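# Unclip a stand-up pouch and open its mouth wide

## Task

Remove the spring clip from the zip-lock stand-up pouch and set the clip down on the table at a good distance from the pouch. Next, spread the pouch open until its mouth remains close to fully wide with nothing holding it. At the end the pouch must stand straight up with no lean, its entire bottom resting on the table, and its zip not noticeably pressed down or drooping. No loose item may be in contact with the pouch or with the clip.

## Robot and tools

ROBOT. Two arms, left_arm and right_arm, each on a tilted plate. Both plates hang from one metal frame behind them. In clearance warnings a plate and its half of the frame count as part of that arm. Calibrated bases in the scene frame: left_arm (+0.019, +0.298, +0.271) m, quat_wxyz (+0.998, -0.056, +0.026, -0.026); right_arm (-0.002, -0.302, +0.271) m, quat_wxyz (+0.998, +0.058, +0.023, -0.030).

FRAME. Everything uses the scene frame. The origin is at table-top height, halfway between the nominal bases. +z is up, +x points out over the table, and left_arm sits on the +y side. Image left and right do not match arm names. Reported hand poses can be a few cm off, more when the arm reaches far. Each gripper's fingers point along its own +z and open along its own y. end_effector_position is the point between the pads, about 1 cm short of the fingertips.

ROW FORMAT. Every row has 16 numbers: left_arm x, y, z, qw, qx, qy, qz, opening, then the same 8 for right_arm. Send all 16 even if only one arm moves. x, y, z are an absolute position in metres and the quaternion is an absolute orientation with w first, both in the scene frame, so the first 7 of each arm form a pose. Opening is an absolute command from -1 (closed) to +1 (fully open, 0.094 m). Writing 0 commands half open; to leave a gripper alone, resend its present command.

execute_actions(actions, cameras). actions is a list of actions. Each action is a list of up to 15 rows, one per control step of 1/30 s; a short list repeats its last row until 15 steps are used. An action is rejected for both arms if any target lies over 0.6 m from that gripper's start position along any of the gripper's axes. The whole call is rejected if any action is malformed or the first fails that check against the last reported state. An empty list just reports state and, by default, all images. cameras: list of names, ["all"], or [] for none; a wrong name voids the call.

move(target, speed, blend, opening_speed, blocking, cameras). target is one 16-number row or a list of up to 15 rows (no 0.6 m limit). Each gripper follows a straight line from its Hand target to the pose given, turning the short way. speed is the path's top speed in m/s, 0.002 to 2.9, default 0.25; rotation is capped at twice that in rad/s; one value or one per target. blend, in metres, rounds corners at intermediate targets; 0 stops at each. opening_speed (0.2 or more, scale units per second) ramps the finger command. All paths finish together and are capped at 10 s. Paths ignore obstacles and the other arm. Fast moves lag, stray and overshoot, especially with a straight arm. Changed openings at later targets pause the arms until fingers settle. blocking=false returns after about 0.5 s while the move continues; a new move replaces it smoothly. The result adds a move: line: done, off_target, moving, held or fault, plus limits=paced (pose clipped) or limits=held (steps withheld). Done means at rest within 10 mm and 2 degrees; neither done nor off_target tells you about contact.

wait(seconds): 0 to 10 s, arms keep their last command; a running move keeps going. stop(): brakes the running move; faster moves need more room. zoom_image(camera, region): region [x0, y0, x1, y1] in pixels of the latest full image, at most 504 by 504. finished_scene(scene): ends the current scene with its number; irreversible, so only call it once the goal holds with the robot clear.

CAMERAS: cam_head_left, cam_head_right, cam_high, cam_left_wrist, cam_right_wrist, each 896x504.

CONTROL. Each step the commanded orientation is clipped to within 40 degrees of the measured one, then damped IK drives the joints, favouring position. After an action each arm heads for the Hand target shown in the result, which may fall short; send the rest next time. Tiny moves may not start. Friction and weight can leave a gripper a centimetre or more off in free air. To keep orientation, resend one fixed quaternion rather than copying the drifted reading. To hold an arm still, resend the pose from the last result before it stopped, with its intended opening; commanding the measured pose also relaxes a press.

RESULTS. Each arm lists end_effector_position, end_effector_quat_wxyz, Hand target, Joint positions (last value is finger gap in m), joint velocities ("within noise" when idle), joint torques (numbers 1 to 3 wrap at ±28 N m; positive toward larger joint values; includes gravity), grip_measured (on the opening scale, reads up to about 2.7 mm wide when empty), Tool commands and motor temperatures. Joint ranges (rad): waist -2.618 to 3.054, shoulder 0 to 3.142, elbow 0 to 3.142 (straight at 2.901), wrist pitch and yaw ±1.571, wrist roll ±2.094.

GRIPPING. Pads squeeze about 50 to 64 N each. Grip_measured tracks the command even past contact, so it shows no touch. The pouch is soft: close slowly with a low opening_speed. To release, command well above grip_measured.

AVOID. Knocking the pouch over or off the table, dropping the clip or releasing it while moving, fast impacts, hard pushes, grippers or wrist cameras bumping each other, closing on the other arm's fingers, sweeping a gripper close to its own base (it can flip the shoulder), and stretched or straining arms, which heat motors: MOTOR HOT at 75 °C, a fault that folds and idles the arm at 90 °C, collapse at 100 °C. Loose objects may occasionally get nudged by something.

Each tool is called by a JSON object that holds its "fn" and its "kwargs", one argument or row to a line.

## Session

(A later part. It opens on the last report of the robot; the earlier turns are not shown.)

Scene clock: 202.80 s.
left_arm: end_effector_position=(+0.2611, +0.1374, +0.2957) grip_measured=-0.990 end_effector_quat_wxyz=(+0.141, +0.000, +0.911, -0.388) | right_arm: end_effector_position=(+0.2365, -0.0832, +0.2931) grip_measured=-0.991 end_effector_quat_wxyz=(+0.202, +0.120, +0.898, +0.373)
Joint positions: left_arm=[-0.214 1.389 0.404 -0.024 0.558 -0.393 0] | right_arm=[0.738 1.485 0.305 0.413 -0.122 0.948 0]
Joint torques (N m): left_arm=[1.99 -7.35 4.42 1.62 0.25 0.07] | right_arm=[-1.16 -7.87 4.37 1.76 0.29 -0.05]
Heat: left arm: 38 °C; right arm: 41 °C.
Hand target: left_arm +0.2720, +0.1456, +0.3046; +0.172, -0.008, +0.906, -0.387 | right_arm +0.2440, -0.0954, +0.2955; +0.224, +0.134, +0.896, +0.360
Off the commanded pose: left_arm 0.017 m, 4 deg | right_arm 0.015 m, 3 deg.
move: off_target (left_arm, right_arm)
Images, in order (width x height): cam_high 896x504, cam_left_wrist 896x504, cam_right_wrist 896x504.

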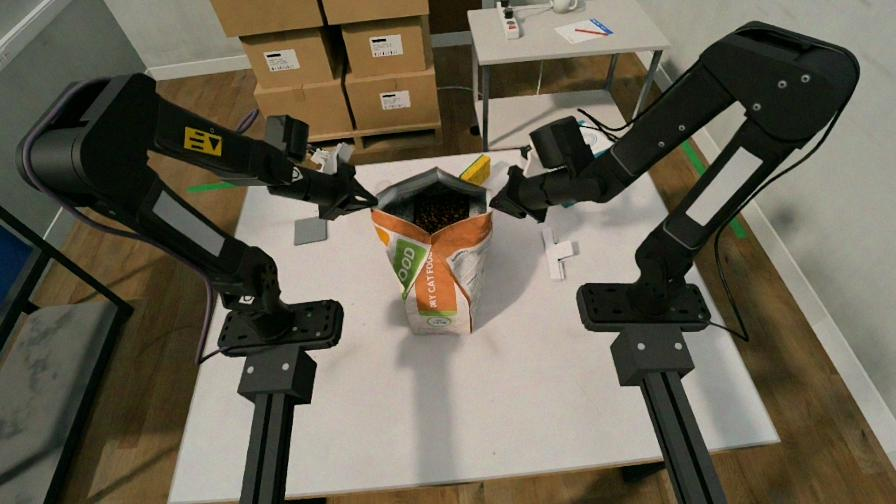

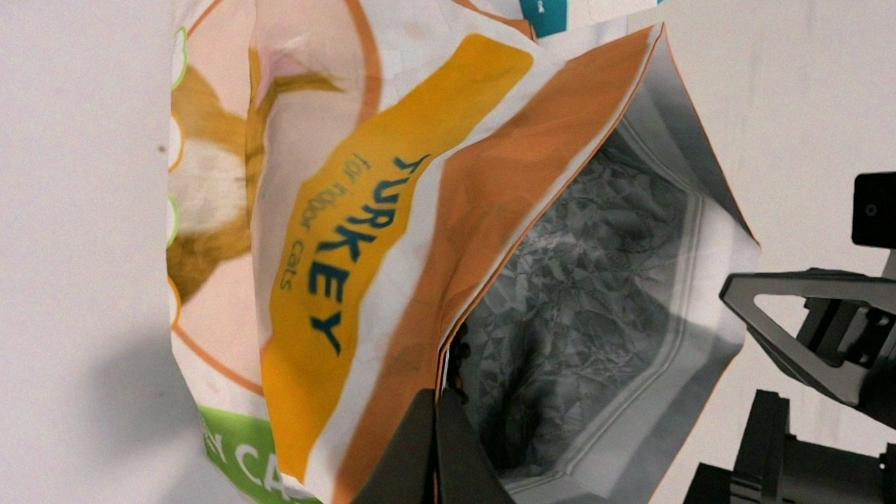

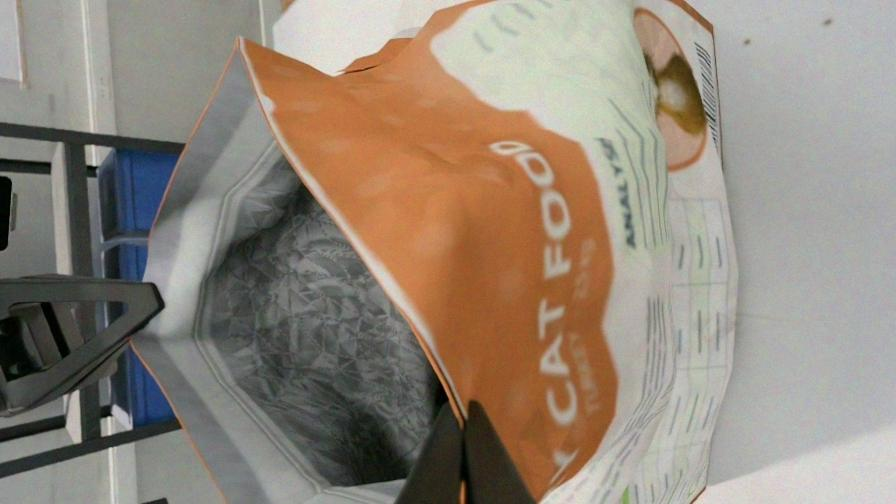

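{"fn": "move", "kwargs": {
  "target": [0.273,0.154,0.305,0.1721,-0.0080,0.9056,-0.3877,-1.0,0.243,-0.104,0.296,0.2244,0.1340,0.8956,0.3600,-1.0],
  "speed": 0.03
}}

{"fn": "move", "kwargs": {
  "target": [
    [0.268,0.124,0.309,0.1721,-0.0080,0.9056,-0.3877,-1.0,0.247,-0.070,0.300,0.2244,0.1340,0.8956,0.3600,-1.0],
    [0.268,0.124,0.309,0.1721,-0.0080,0.9056,-0.3877,-0.3,0.247,-0.070,0.300,0.2244,0.1340,0.8956,0.3600,-0.3]
  ],
  "speed": 0.05,
  "opening_speed": 0.5,
  "cameras": ["cam_left_wrist", "cam_right_wrist", "cam_high"]
}}

Scene clock: 204.00 s.
left_arm: end_effector_position=(+0.2564, +0.1418, +0.2944) grip_measured=-0.990 end_effector_quat_wxyz=(+0.130, +0.002, +0.910, -0.395) | right_arm: end_effector_position=(+0.2324, -0.0862, +0.2937) grip_measured=-0.991 end_effector_quat_wxyz=(+0.195, +0.112, +0.897, +0.380)
Joint positions: left_arm=[-0.181 1.389 0.404 -0.061 0.596 -0.355 0] | right_arm=[0.716 1.464 0.288 0.409 -0.163 0.927 0]
Joint torques (N m): left_arm=[2.58 -7.82 4.79 1.59 0.13 0.05] | right_arm=[-1.76 -8.34 4.31 1.65 0.46 -0.05]
Heat: left arm: 37 °C; right arm: 41 °C.
Hand target: left_arm +0.2728, +0.1534, +0.3047; +0.172, -0.008, +0.906, -0.387 | right_arm +0.2427, -0.1031, +0.2952; +0.224, +0.134, +0.896, +0.360
Off the commanded pose: left_arm 0.023 m, 5 deg | right_arm 0.021 m, 5 deg.
move: off_target (left_arm, right_arm)

Scene clock: 206.90 s.
left_arm: end_effector_position=(+0.2669, +0.1243, +0.3056) grip_measured=-0.303 end_effector_quat_wxyz=(+0.161, -0.011, +0.909, -0.385) | right_arm: end_effector_position=(+0.2396, -0.0722, +0.2967) grip_measured=-0.302 end_effector_quat_wxyz=(+0.215, +0.131, +0.898, +0.362)
Joint positions: left_arm=[-0.295 1.363 0.404 0.032 0.487 -0.494 0.033] | right_arm=[0.805 1.51 0.341 0.409 -0.033 1 0.033]
Joint torques (N m): left_arm=[-0.68 -5.04 4.33 1.76 0.28 0] | right_arm=[0.46 -4.16 7.61 1.87 0.09 0.01]
Heat: left arm: 37 °C; right arm: 41 °C.
Hand target: left_arm +0.2680, +0.1240, +0.3090; +0.172, -0.008, +0.906, -0.388 | right_arm +0.2468, -0.0702, +0.3001; +0.224, +0.134, +0.896, +0.360
Off the commanded pose: left_arm 0.004 m, 1 deg | right_arm 0.008 m, 1 deg.
move: done; target 2's new opening was sent with left_arm's hand 0.015 m and 4 deg from that target
Images, in order (width x height): cam_high 896x504, cam_left_wrist 896x504, cam_right_wrist 896x504.

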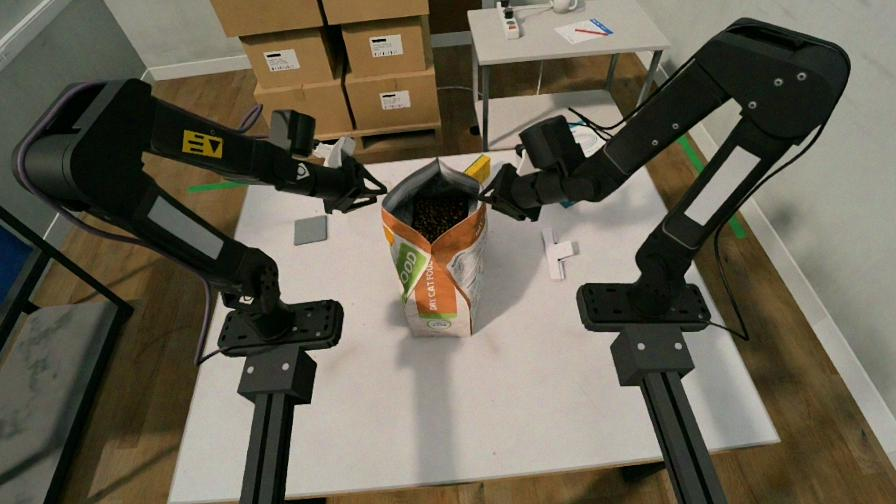

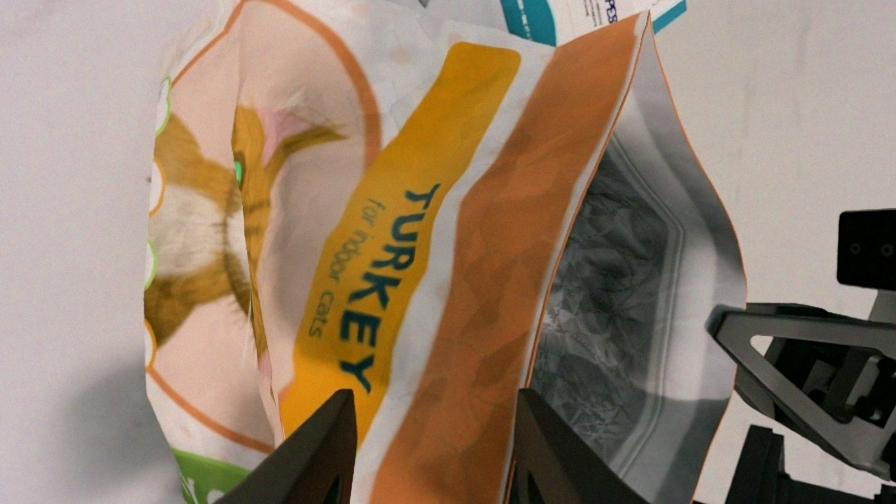

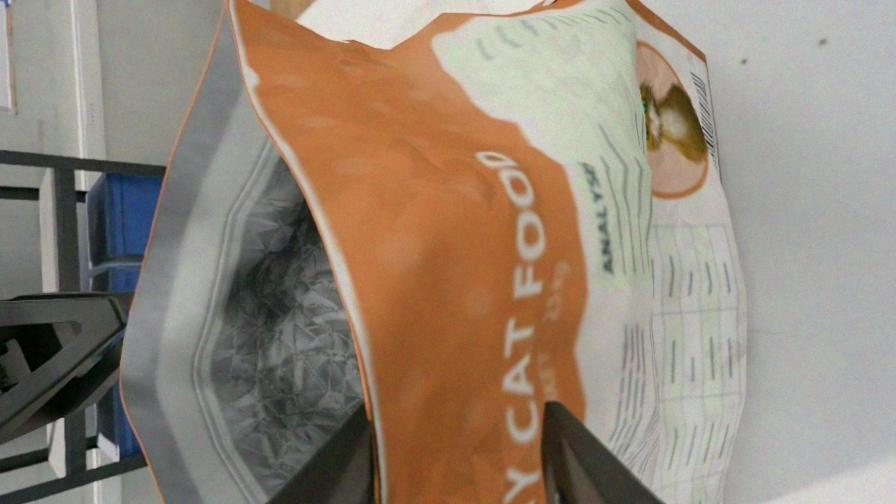

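{"fn": "move", "kwargs": {
  "target": [0.268,0.092,0.309,0.1721,-0.0080,0.9056,-0.3877,-0.3,0.247,-0.037,0.300,0.2244,0.1340,0.8956,0.3600,-0.3],
  "speed": 0.045,
  "cameras": ["cam_high","cam_left_wrist","cam_right_wrist"]
}}

Scene clock: 209.20 s.
left_arm: end_effector_position=(+0.2630, +0.0963, +0.3047) grip_measured=-0.303 end_effector_quat_wxyz=(+0.163, -0.012, +0.909, -0.384) | right_arm: end_effector_position=(+0.2416, -0.0425, +0.2958) grip_measured=-0.302 end_effector_quat_wxyz=(+0.216, +0.134, +0.899, +0.357)
Joint positions: left_arm=[-0.432 1.41 0.404 0.133 0.397 -0.615 0.033] | right_arm=[0.901 1.617 0.427 0.421 0.045 1.069 0.033]
Joint torques (N m): left_arm=[-1.25 -3.33 6.06 1.93 0.14 -0.02] | right_arm=[1.05 -4.97 7.46 2 0.08 0.04]
Heat: left arm: 37 °C; right arm: 41 °C.
Hand target: left_arm +0.2678, +0.0921, +0.3092; +0.172, -0.008, +0.906, -0.388 | right_arm +0.2468, -0.0371, +0.3002; +0.224, +0.134, +0.896, +0.360
Off the commanded pose: left_arm 0.008 m, 1 deg | right_arm 0.009 m, 1 deg.
move: done
Images, in order (width x height): cam_high 896x504, cam_left_wrist 896x504, cam_right_wrist 896x504.

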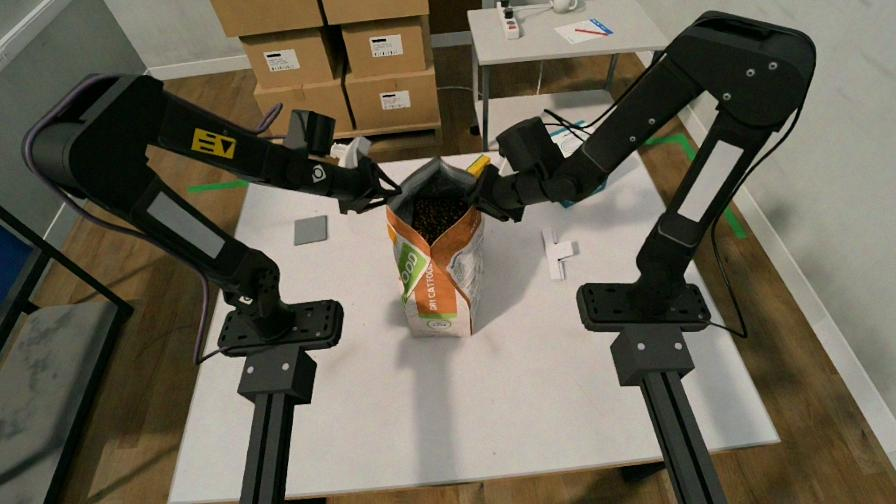

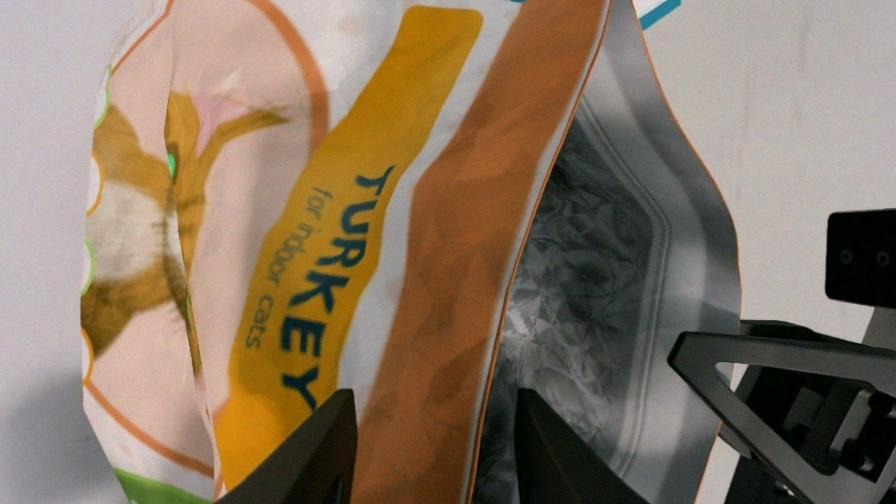

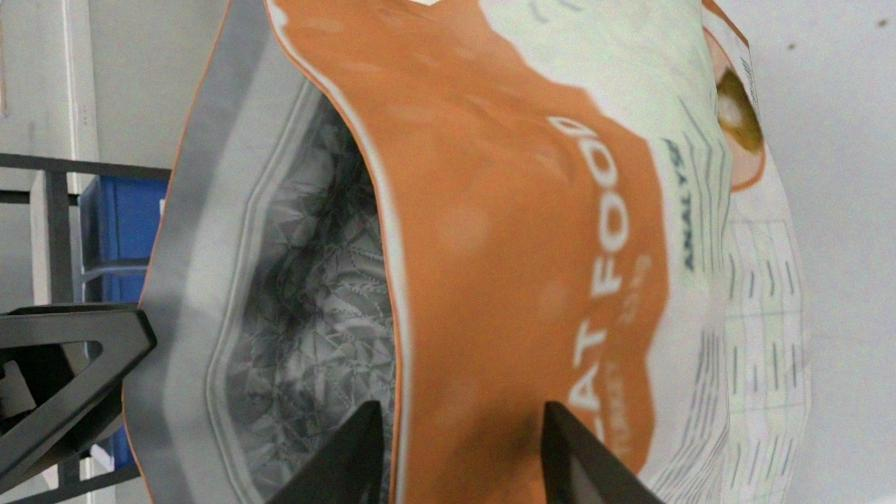

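{"fn": "move", "kwargs": {
  "target": [
    [0.268,0.090,0.309,0.1721,-0.0080,0.9056,-0.3877,-0.3,0.247,-0.029,0.300,0.2244,0.1340,0.8956,0.3600,-0.3],
    [0.2423,0.1467,0.3608,0.1721,-0.0080,0.9056,-0.3877,-0.3,0.2067,-0.0764,0.3518,0.2244,0.1340,0.8956,0.3600,-0.3]
  ],
  "speed": 0.05,
  "cameras": ["cam_high","cam_left_wrist","cam_right_wrist"]
}}

{"fn": "zoom_image", "kwargs": {
  "camera": "cam_high",
  "region": [340, 130, 540, 350]
}}

Scene clock: 212.20 s.
left_arm: end_effector_position=(+0.2346, +0.1482, +0.3448) grip_measured=-0.303 end_effector_quat_wxyz=(+0.156, -0.016, +0.913, -0.377) | right_arm: end_effector_position=(+0.2092, -0.0732, +0.3522) grip_measured=-0.302 end_effector_quat_wxyz=(+0.221, +0.134, +0.895, +0.364)
Joint positions: left_arm=[-0.268 1.03 0.422 -0.348 0.488 -0.472 0.033] | right_arm=[0.955 1.178 0.394 0.032 0.085 1.106 0.033]
Joint torques (N m): left_arm=[0.24 -2.88 8.95 1.46 0.47 0.05] | right_arm=[0.85 -4.83 6.3 1.75 0.11 0.03]
Heat: left arm: 37 °C; right arm: 41 °C.
Hand target: left_arm +0.2422, +0.1466, +0.3605; +0.172, -0.008, +0.906, -0.387 | right_arm +0.2069, -0.0763, +0.3518; +0.225, +0.134, +0.896, +0.360
Off the commanded pose: left_arm 0.018 m, 3 deg | right_arm 0.004 m, 1 deg.
move: off_target (left_arm)
Images, in order (width x height): cam_high 896x504, cam_left_wrist 896x504, cam_right_wrist 896x504.

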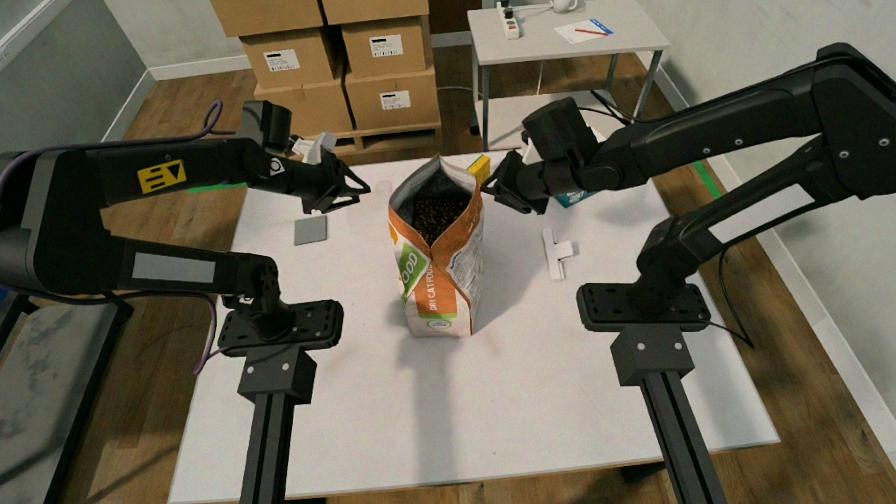

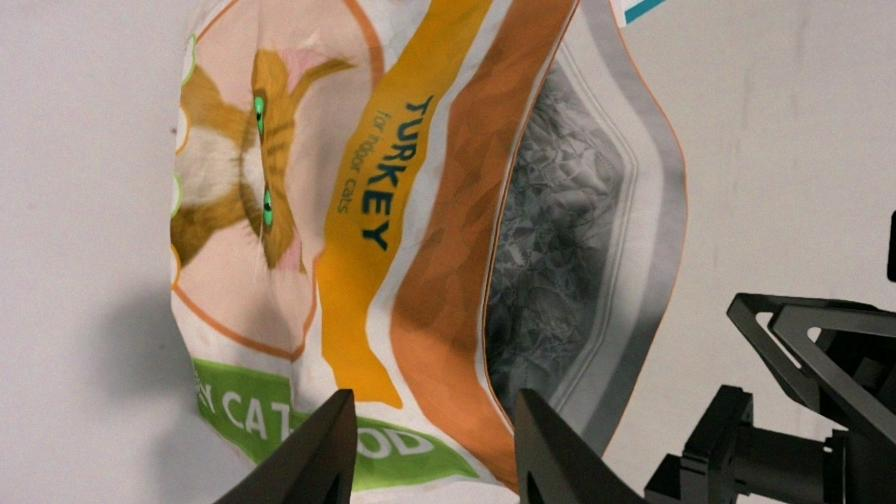

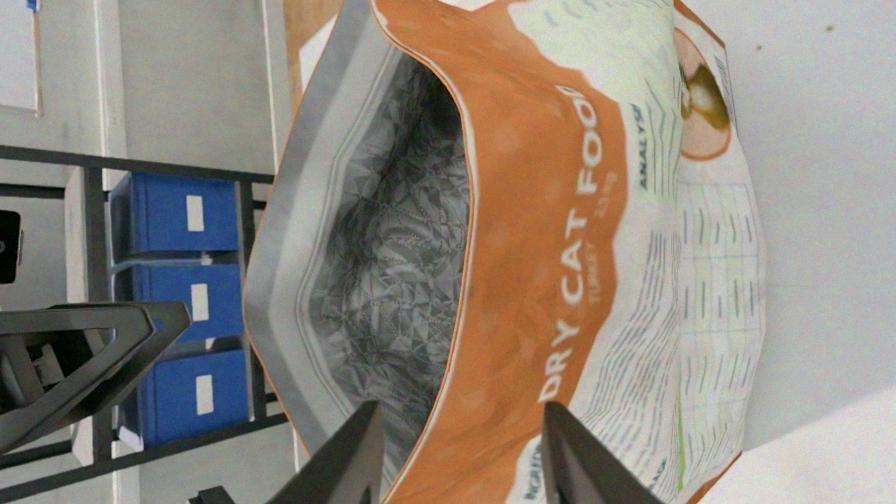

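Scaled by 2.291 from the camera's 896x504 image, which has a finer 1280x720 frame.

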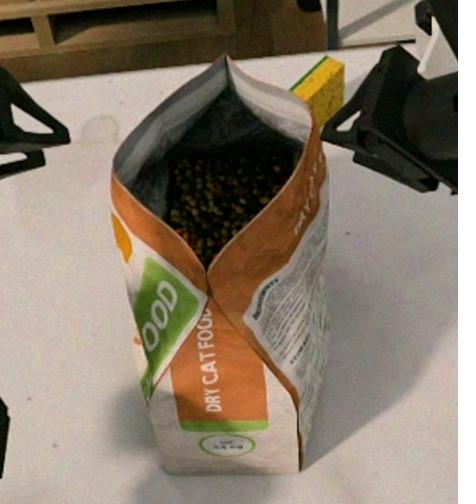

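{"fn": "move", "kwargs": {
  "target": [0.2170,0.2027,0.4120,0.1721,-0.0080,0.9056,-0.3877,-0.3,0.1669,-0.1232,0.4030,0.2244,0.1340,0.8956,0.3600,-0.3],
  "speed": 0.1,
  "cameras": ["cam_high","cam_head_left","cam_head_right","cam_left_wrist","cam_right_wrist"]
}}

{"fn": "zoom_image", "kwargs": {
  "camera": "cam_high",
  "region": [340, 130, 540, 350]
}}

Scene clock: 214.50 s.
left_arm: end_effector_position=(+0.2121, +0.2029, +0.3973) grip_measured=-0.303 end_effector_quat_wxyz=(+0.156, -0.016, +0.912, -0.379) | right_arm: end_effector_position=(+0.1644, -0.1232, +0.3919) grip_measured=-0.302 end_effector_quat_wxyz=(+0.215, +0.133, +0.900, +0.354)
Joint positions: left_arm=[0.043 0.841 0.606 -0.891 0.652 -0.156 0.033] | right_arm=[1.019 0.731 0.432 -0.482 0.13 1.15 0.033]
Joint torques (N m): left_arm=[0.42 -0.98 9.2 1.06 0.62 0.11] | right_arm=[0.57 -0.87 9.95 1.73 0.12 0.02]
Motor temperatures (°C): left_arm=[25 34 37 31 25 25 27] | right_arm=[24 40 33 31 23 23 23]
Heat: left arm: 37 °C; right arm: 40 °C.
Hand target: left_arm +0.2169, +0.2026, +0.4117; +0.172, -0.008, +0.906, -0.387 | right_arm +0.1669, -0.1231, +0.4029; +0.224, +0.134, +0.896, +0.360
Off the commanded pose: left_arm 0.016 m, 2 deg | right_arm 0.011 m, 1 deg.
move: off_target (left_arm, right_arm)

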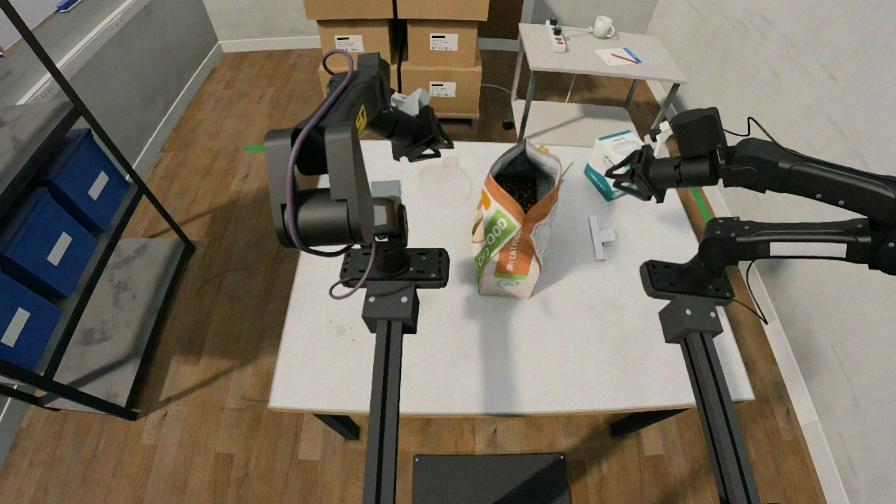

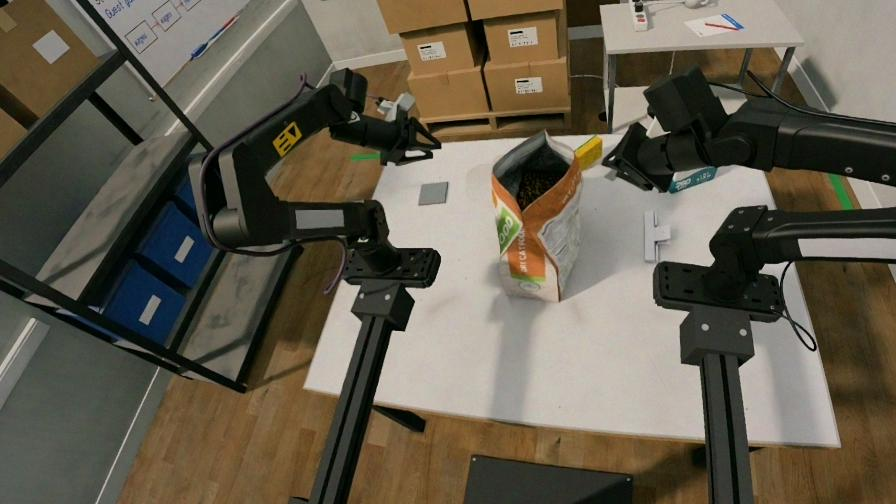

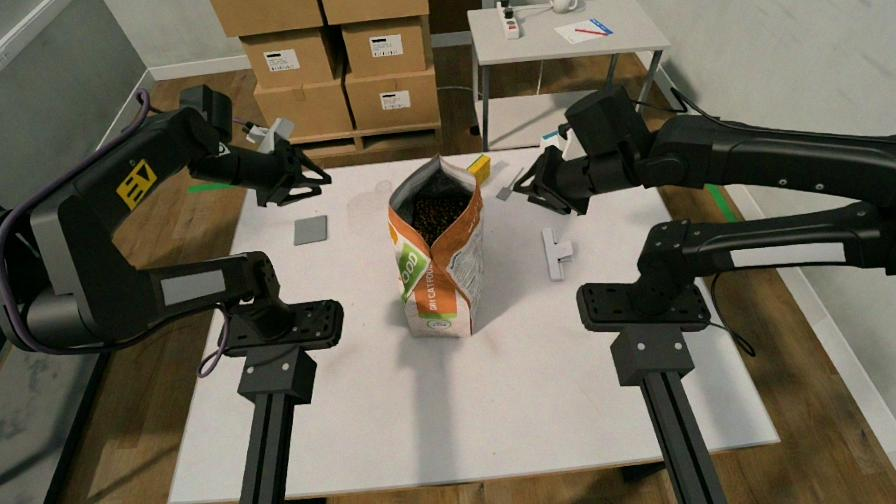

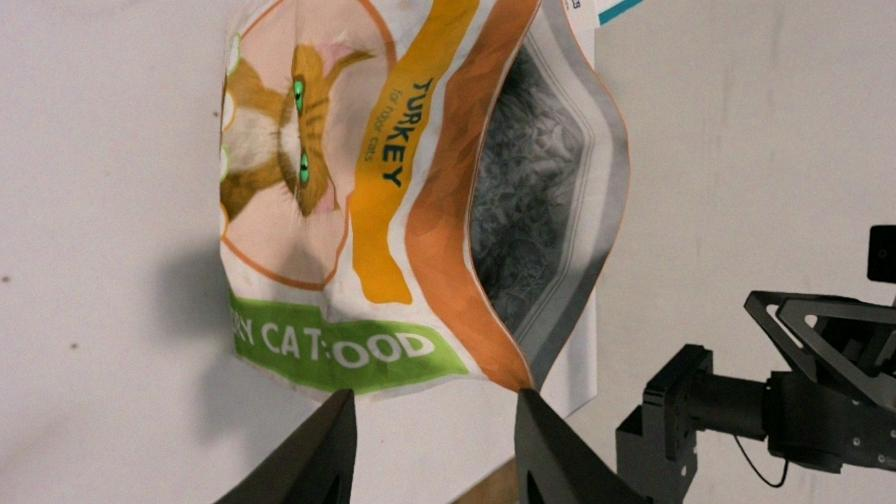

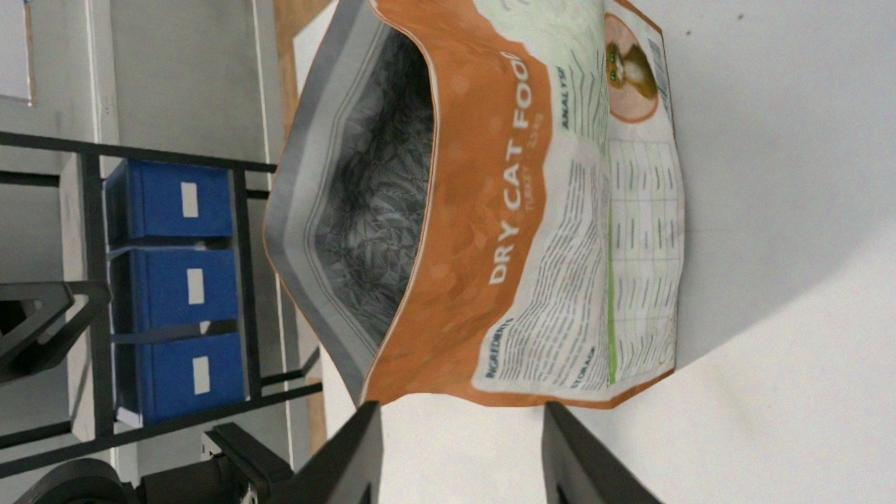

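Scaled by 2.291 from the camera's 896x504 image, which has a finer 1280x720 frame.

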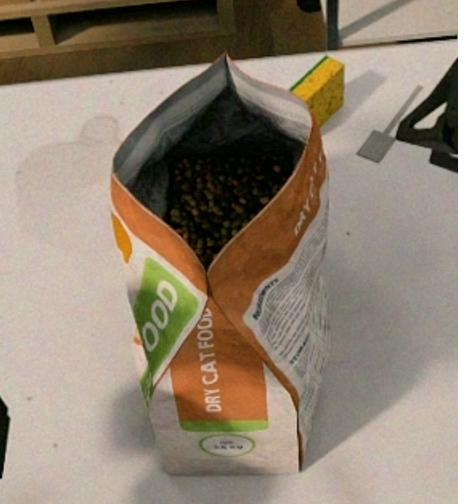

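{"fn": "zoom_image", "kwargs": {
  "camera": "cam_head_left",
  "region": [430, 120, 630, 320]
}}

{"fn": "zoom_image", "kwargs": {
  "camera": "cam_head_right",
  "region": [440, 110, 640, 320]
}}

Scaled by 2.520 from the camera's 896x504 image, which has a finer 1280x720 frame.

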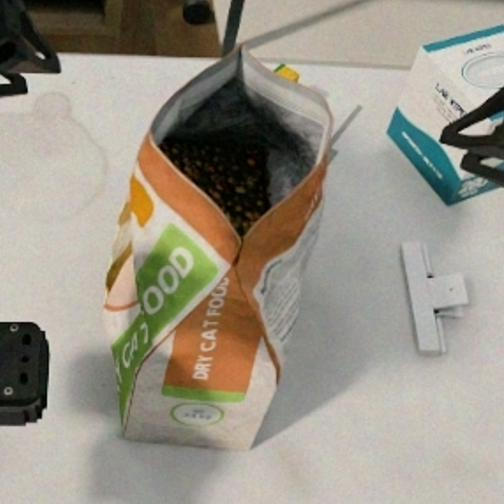

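Scaled by 2.400 from the camera's 896x504 image, which has a finer 1280x720 frame.

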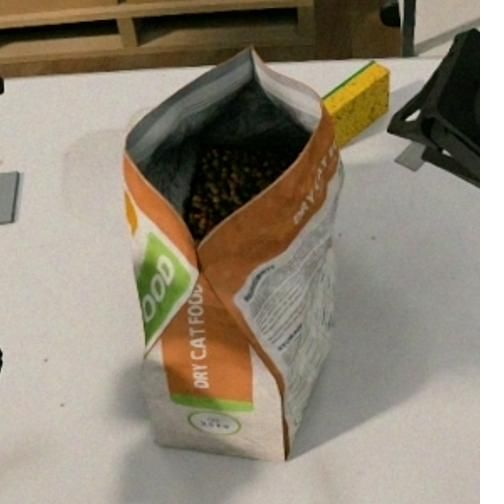

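{"fn": "finished_scene", "kwargs": {
  "scene": 2
}}

The scene is finished: the task was done.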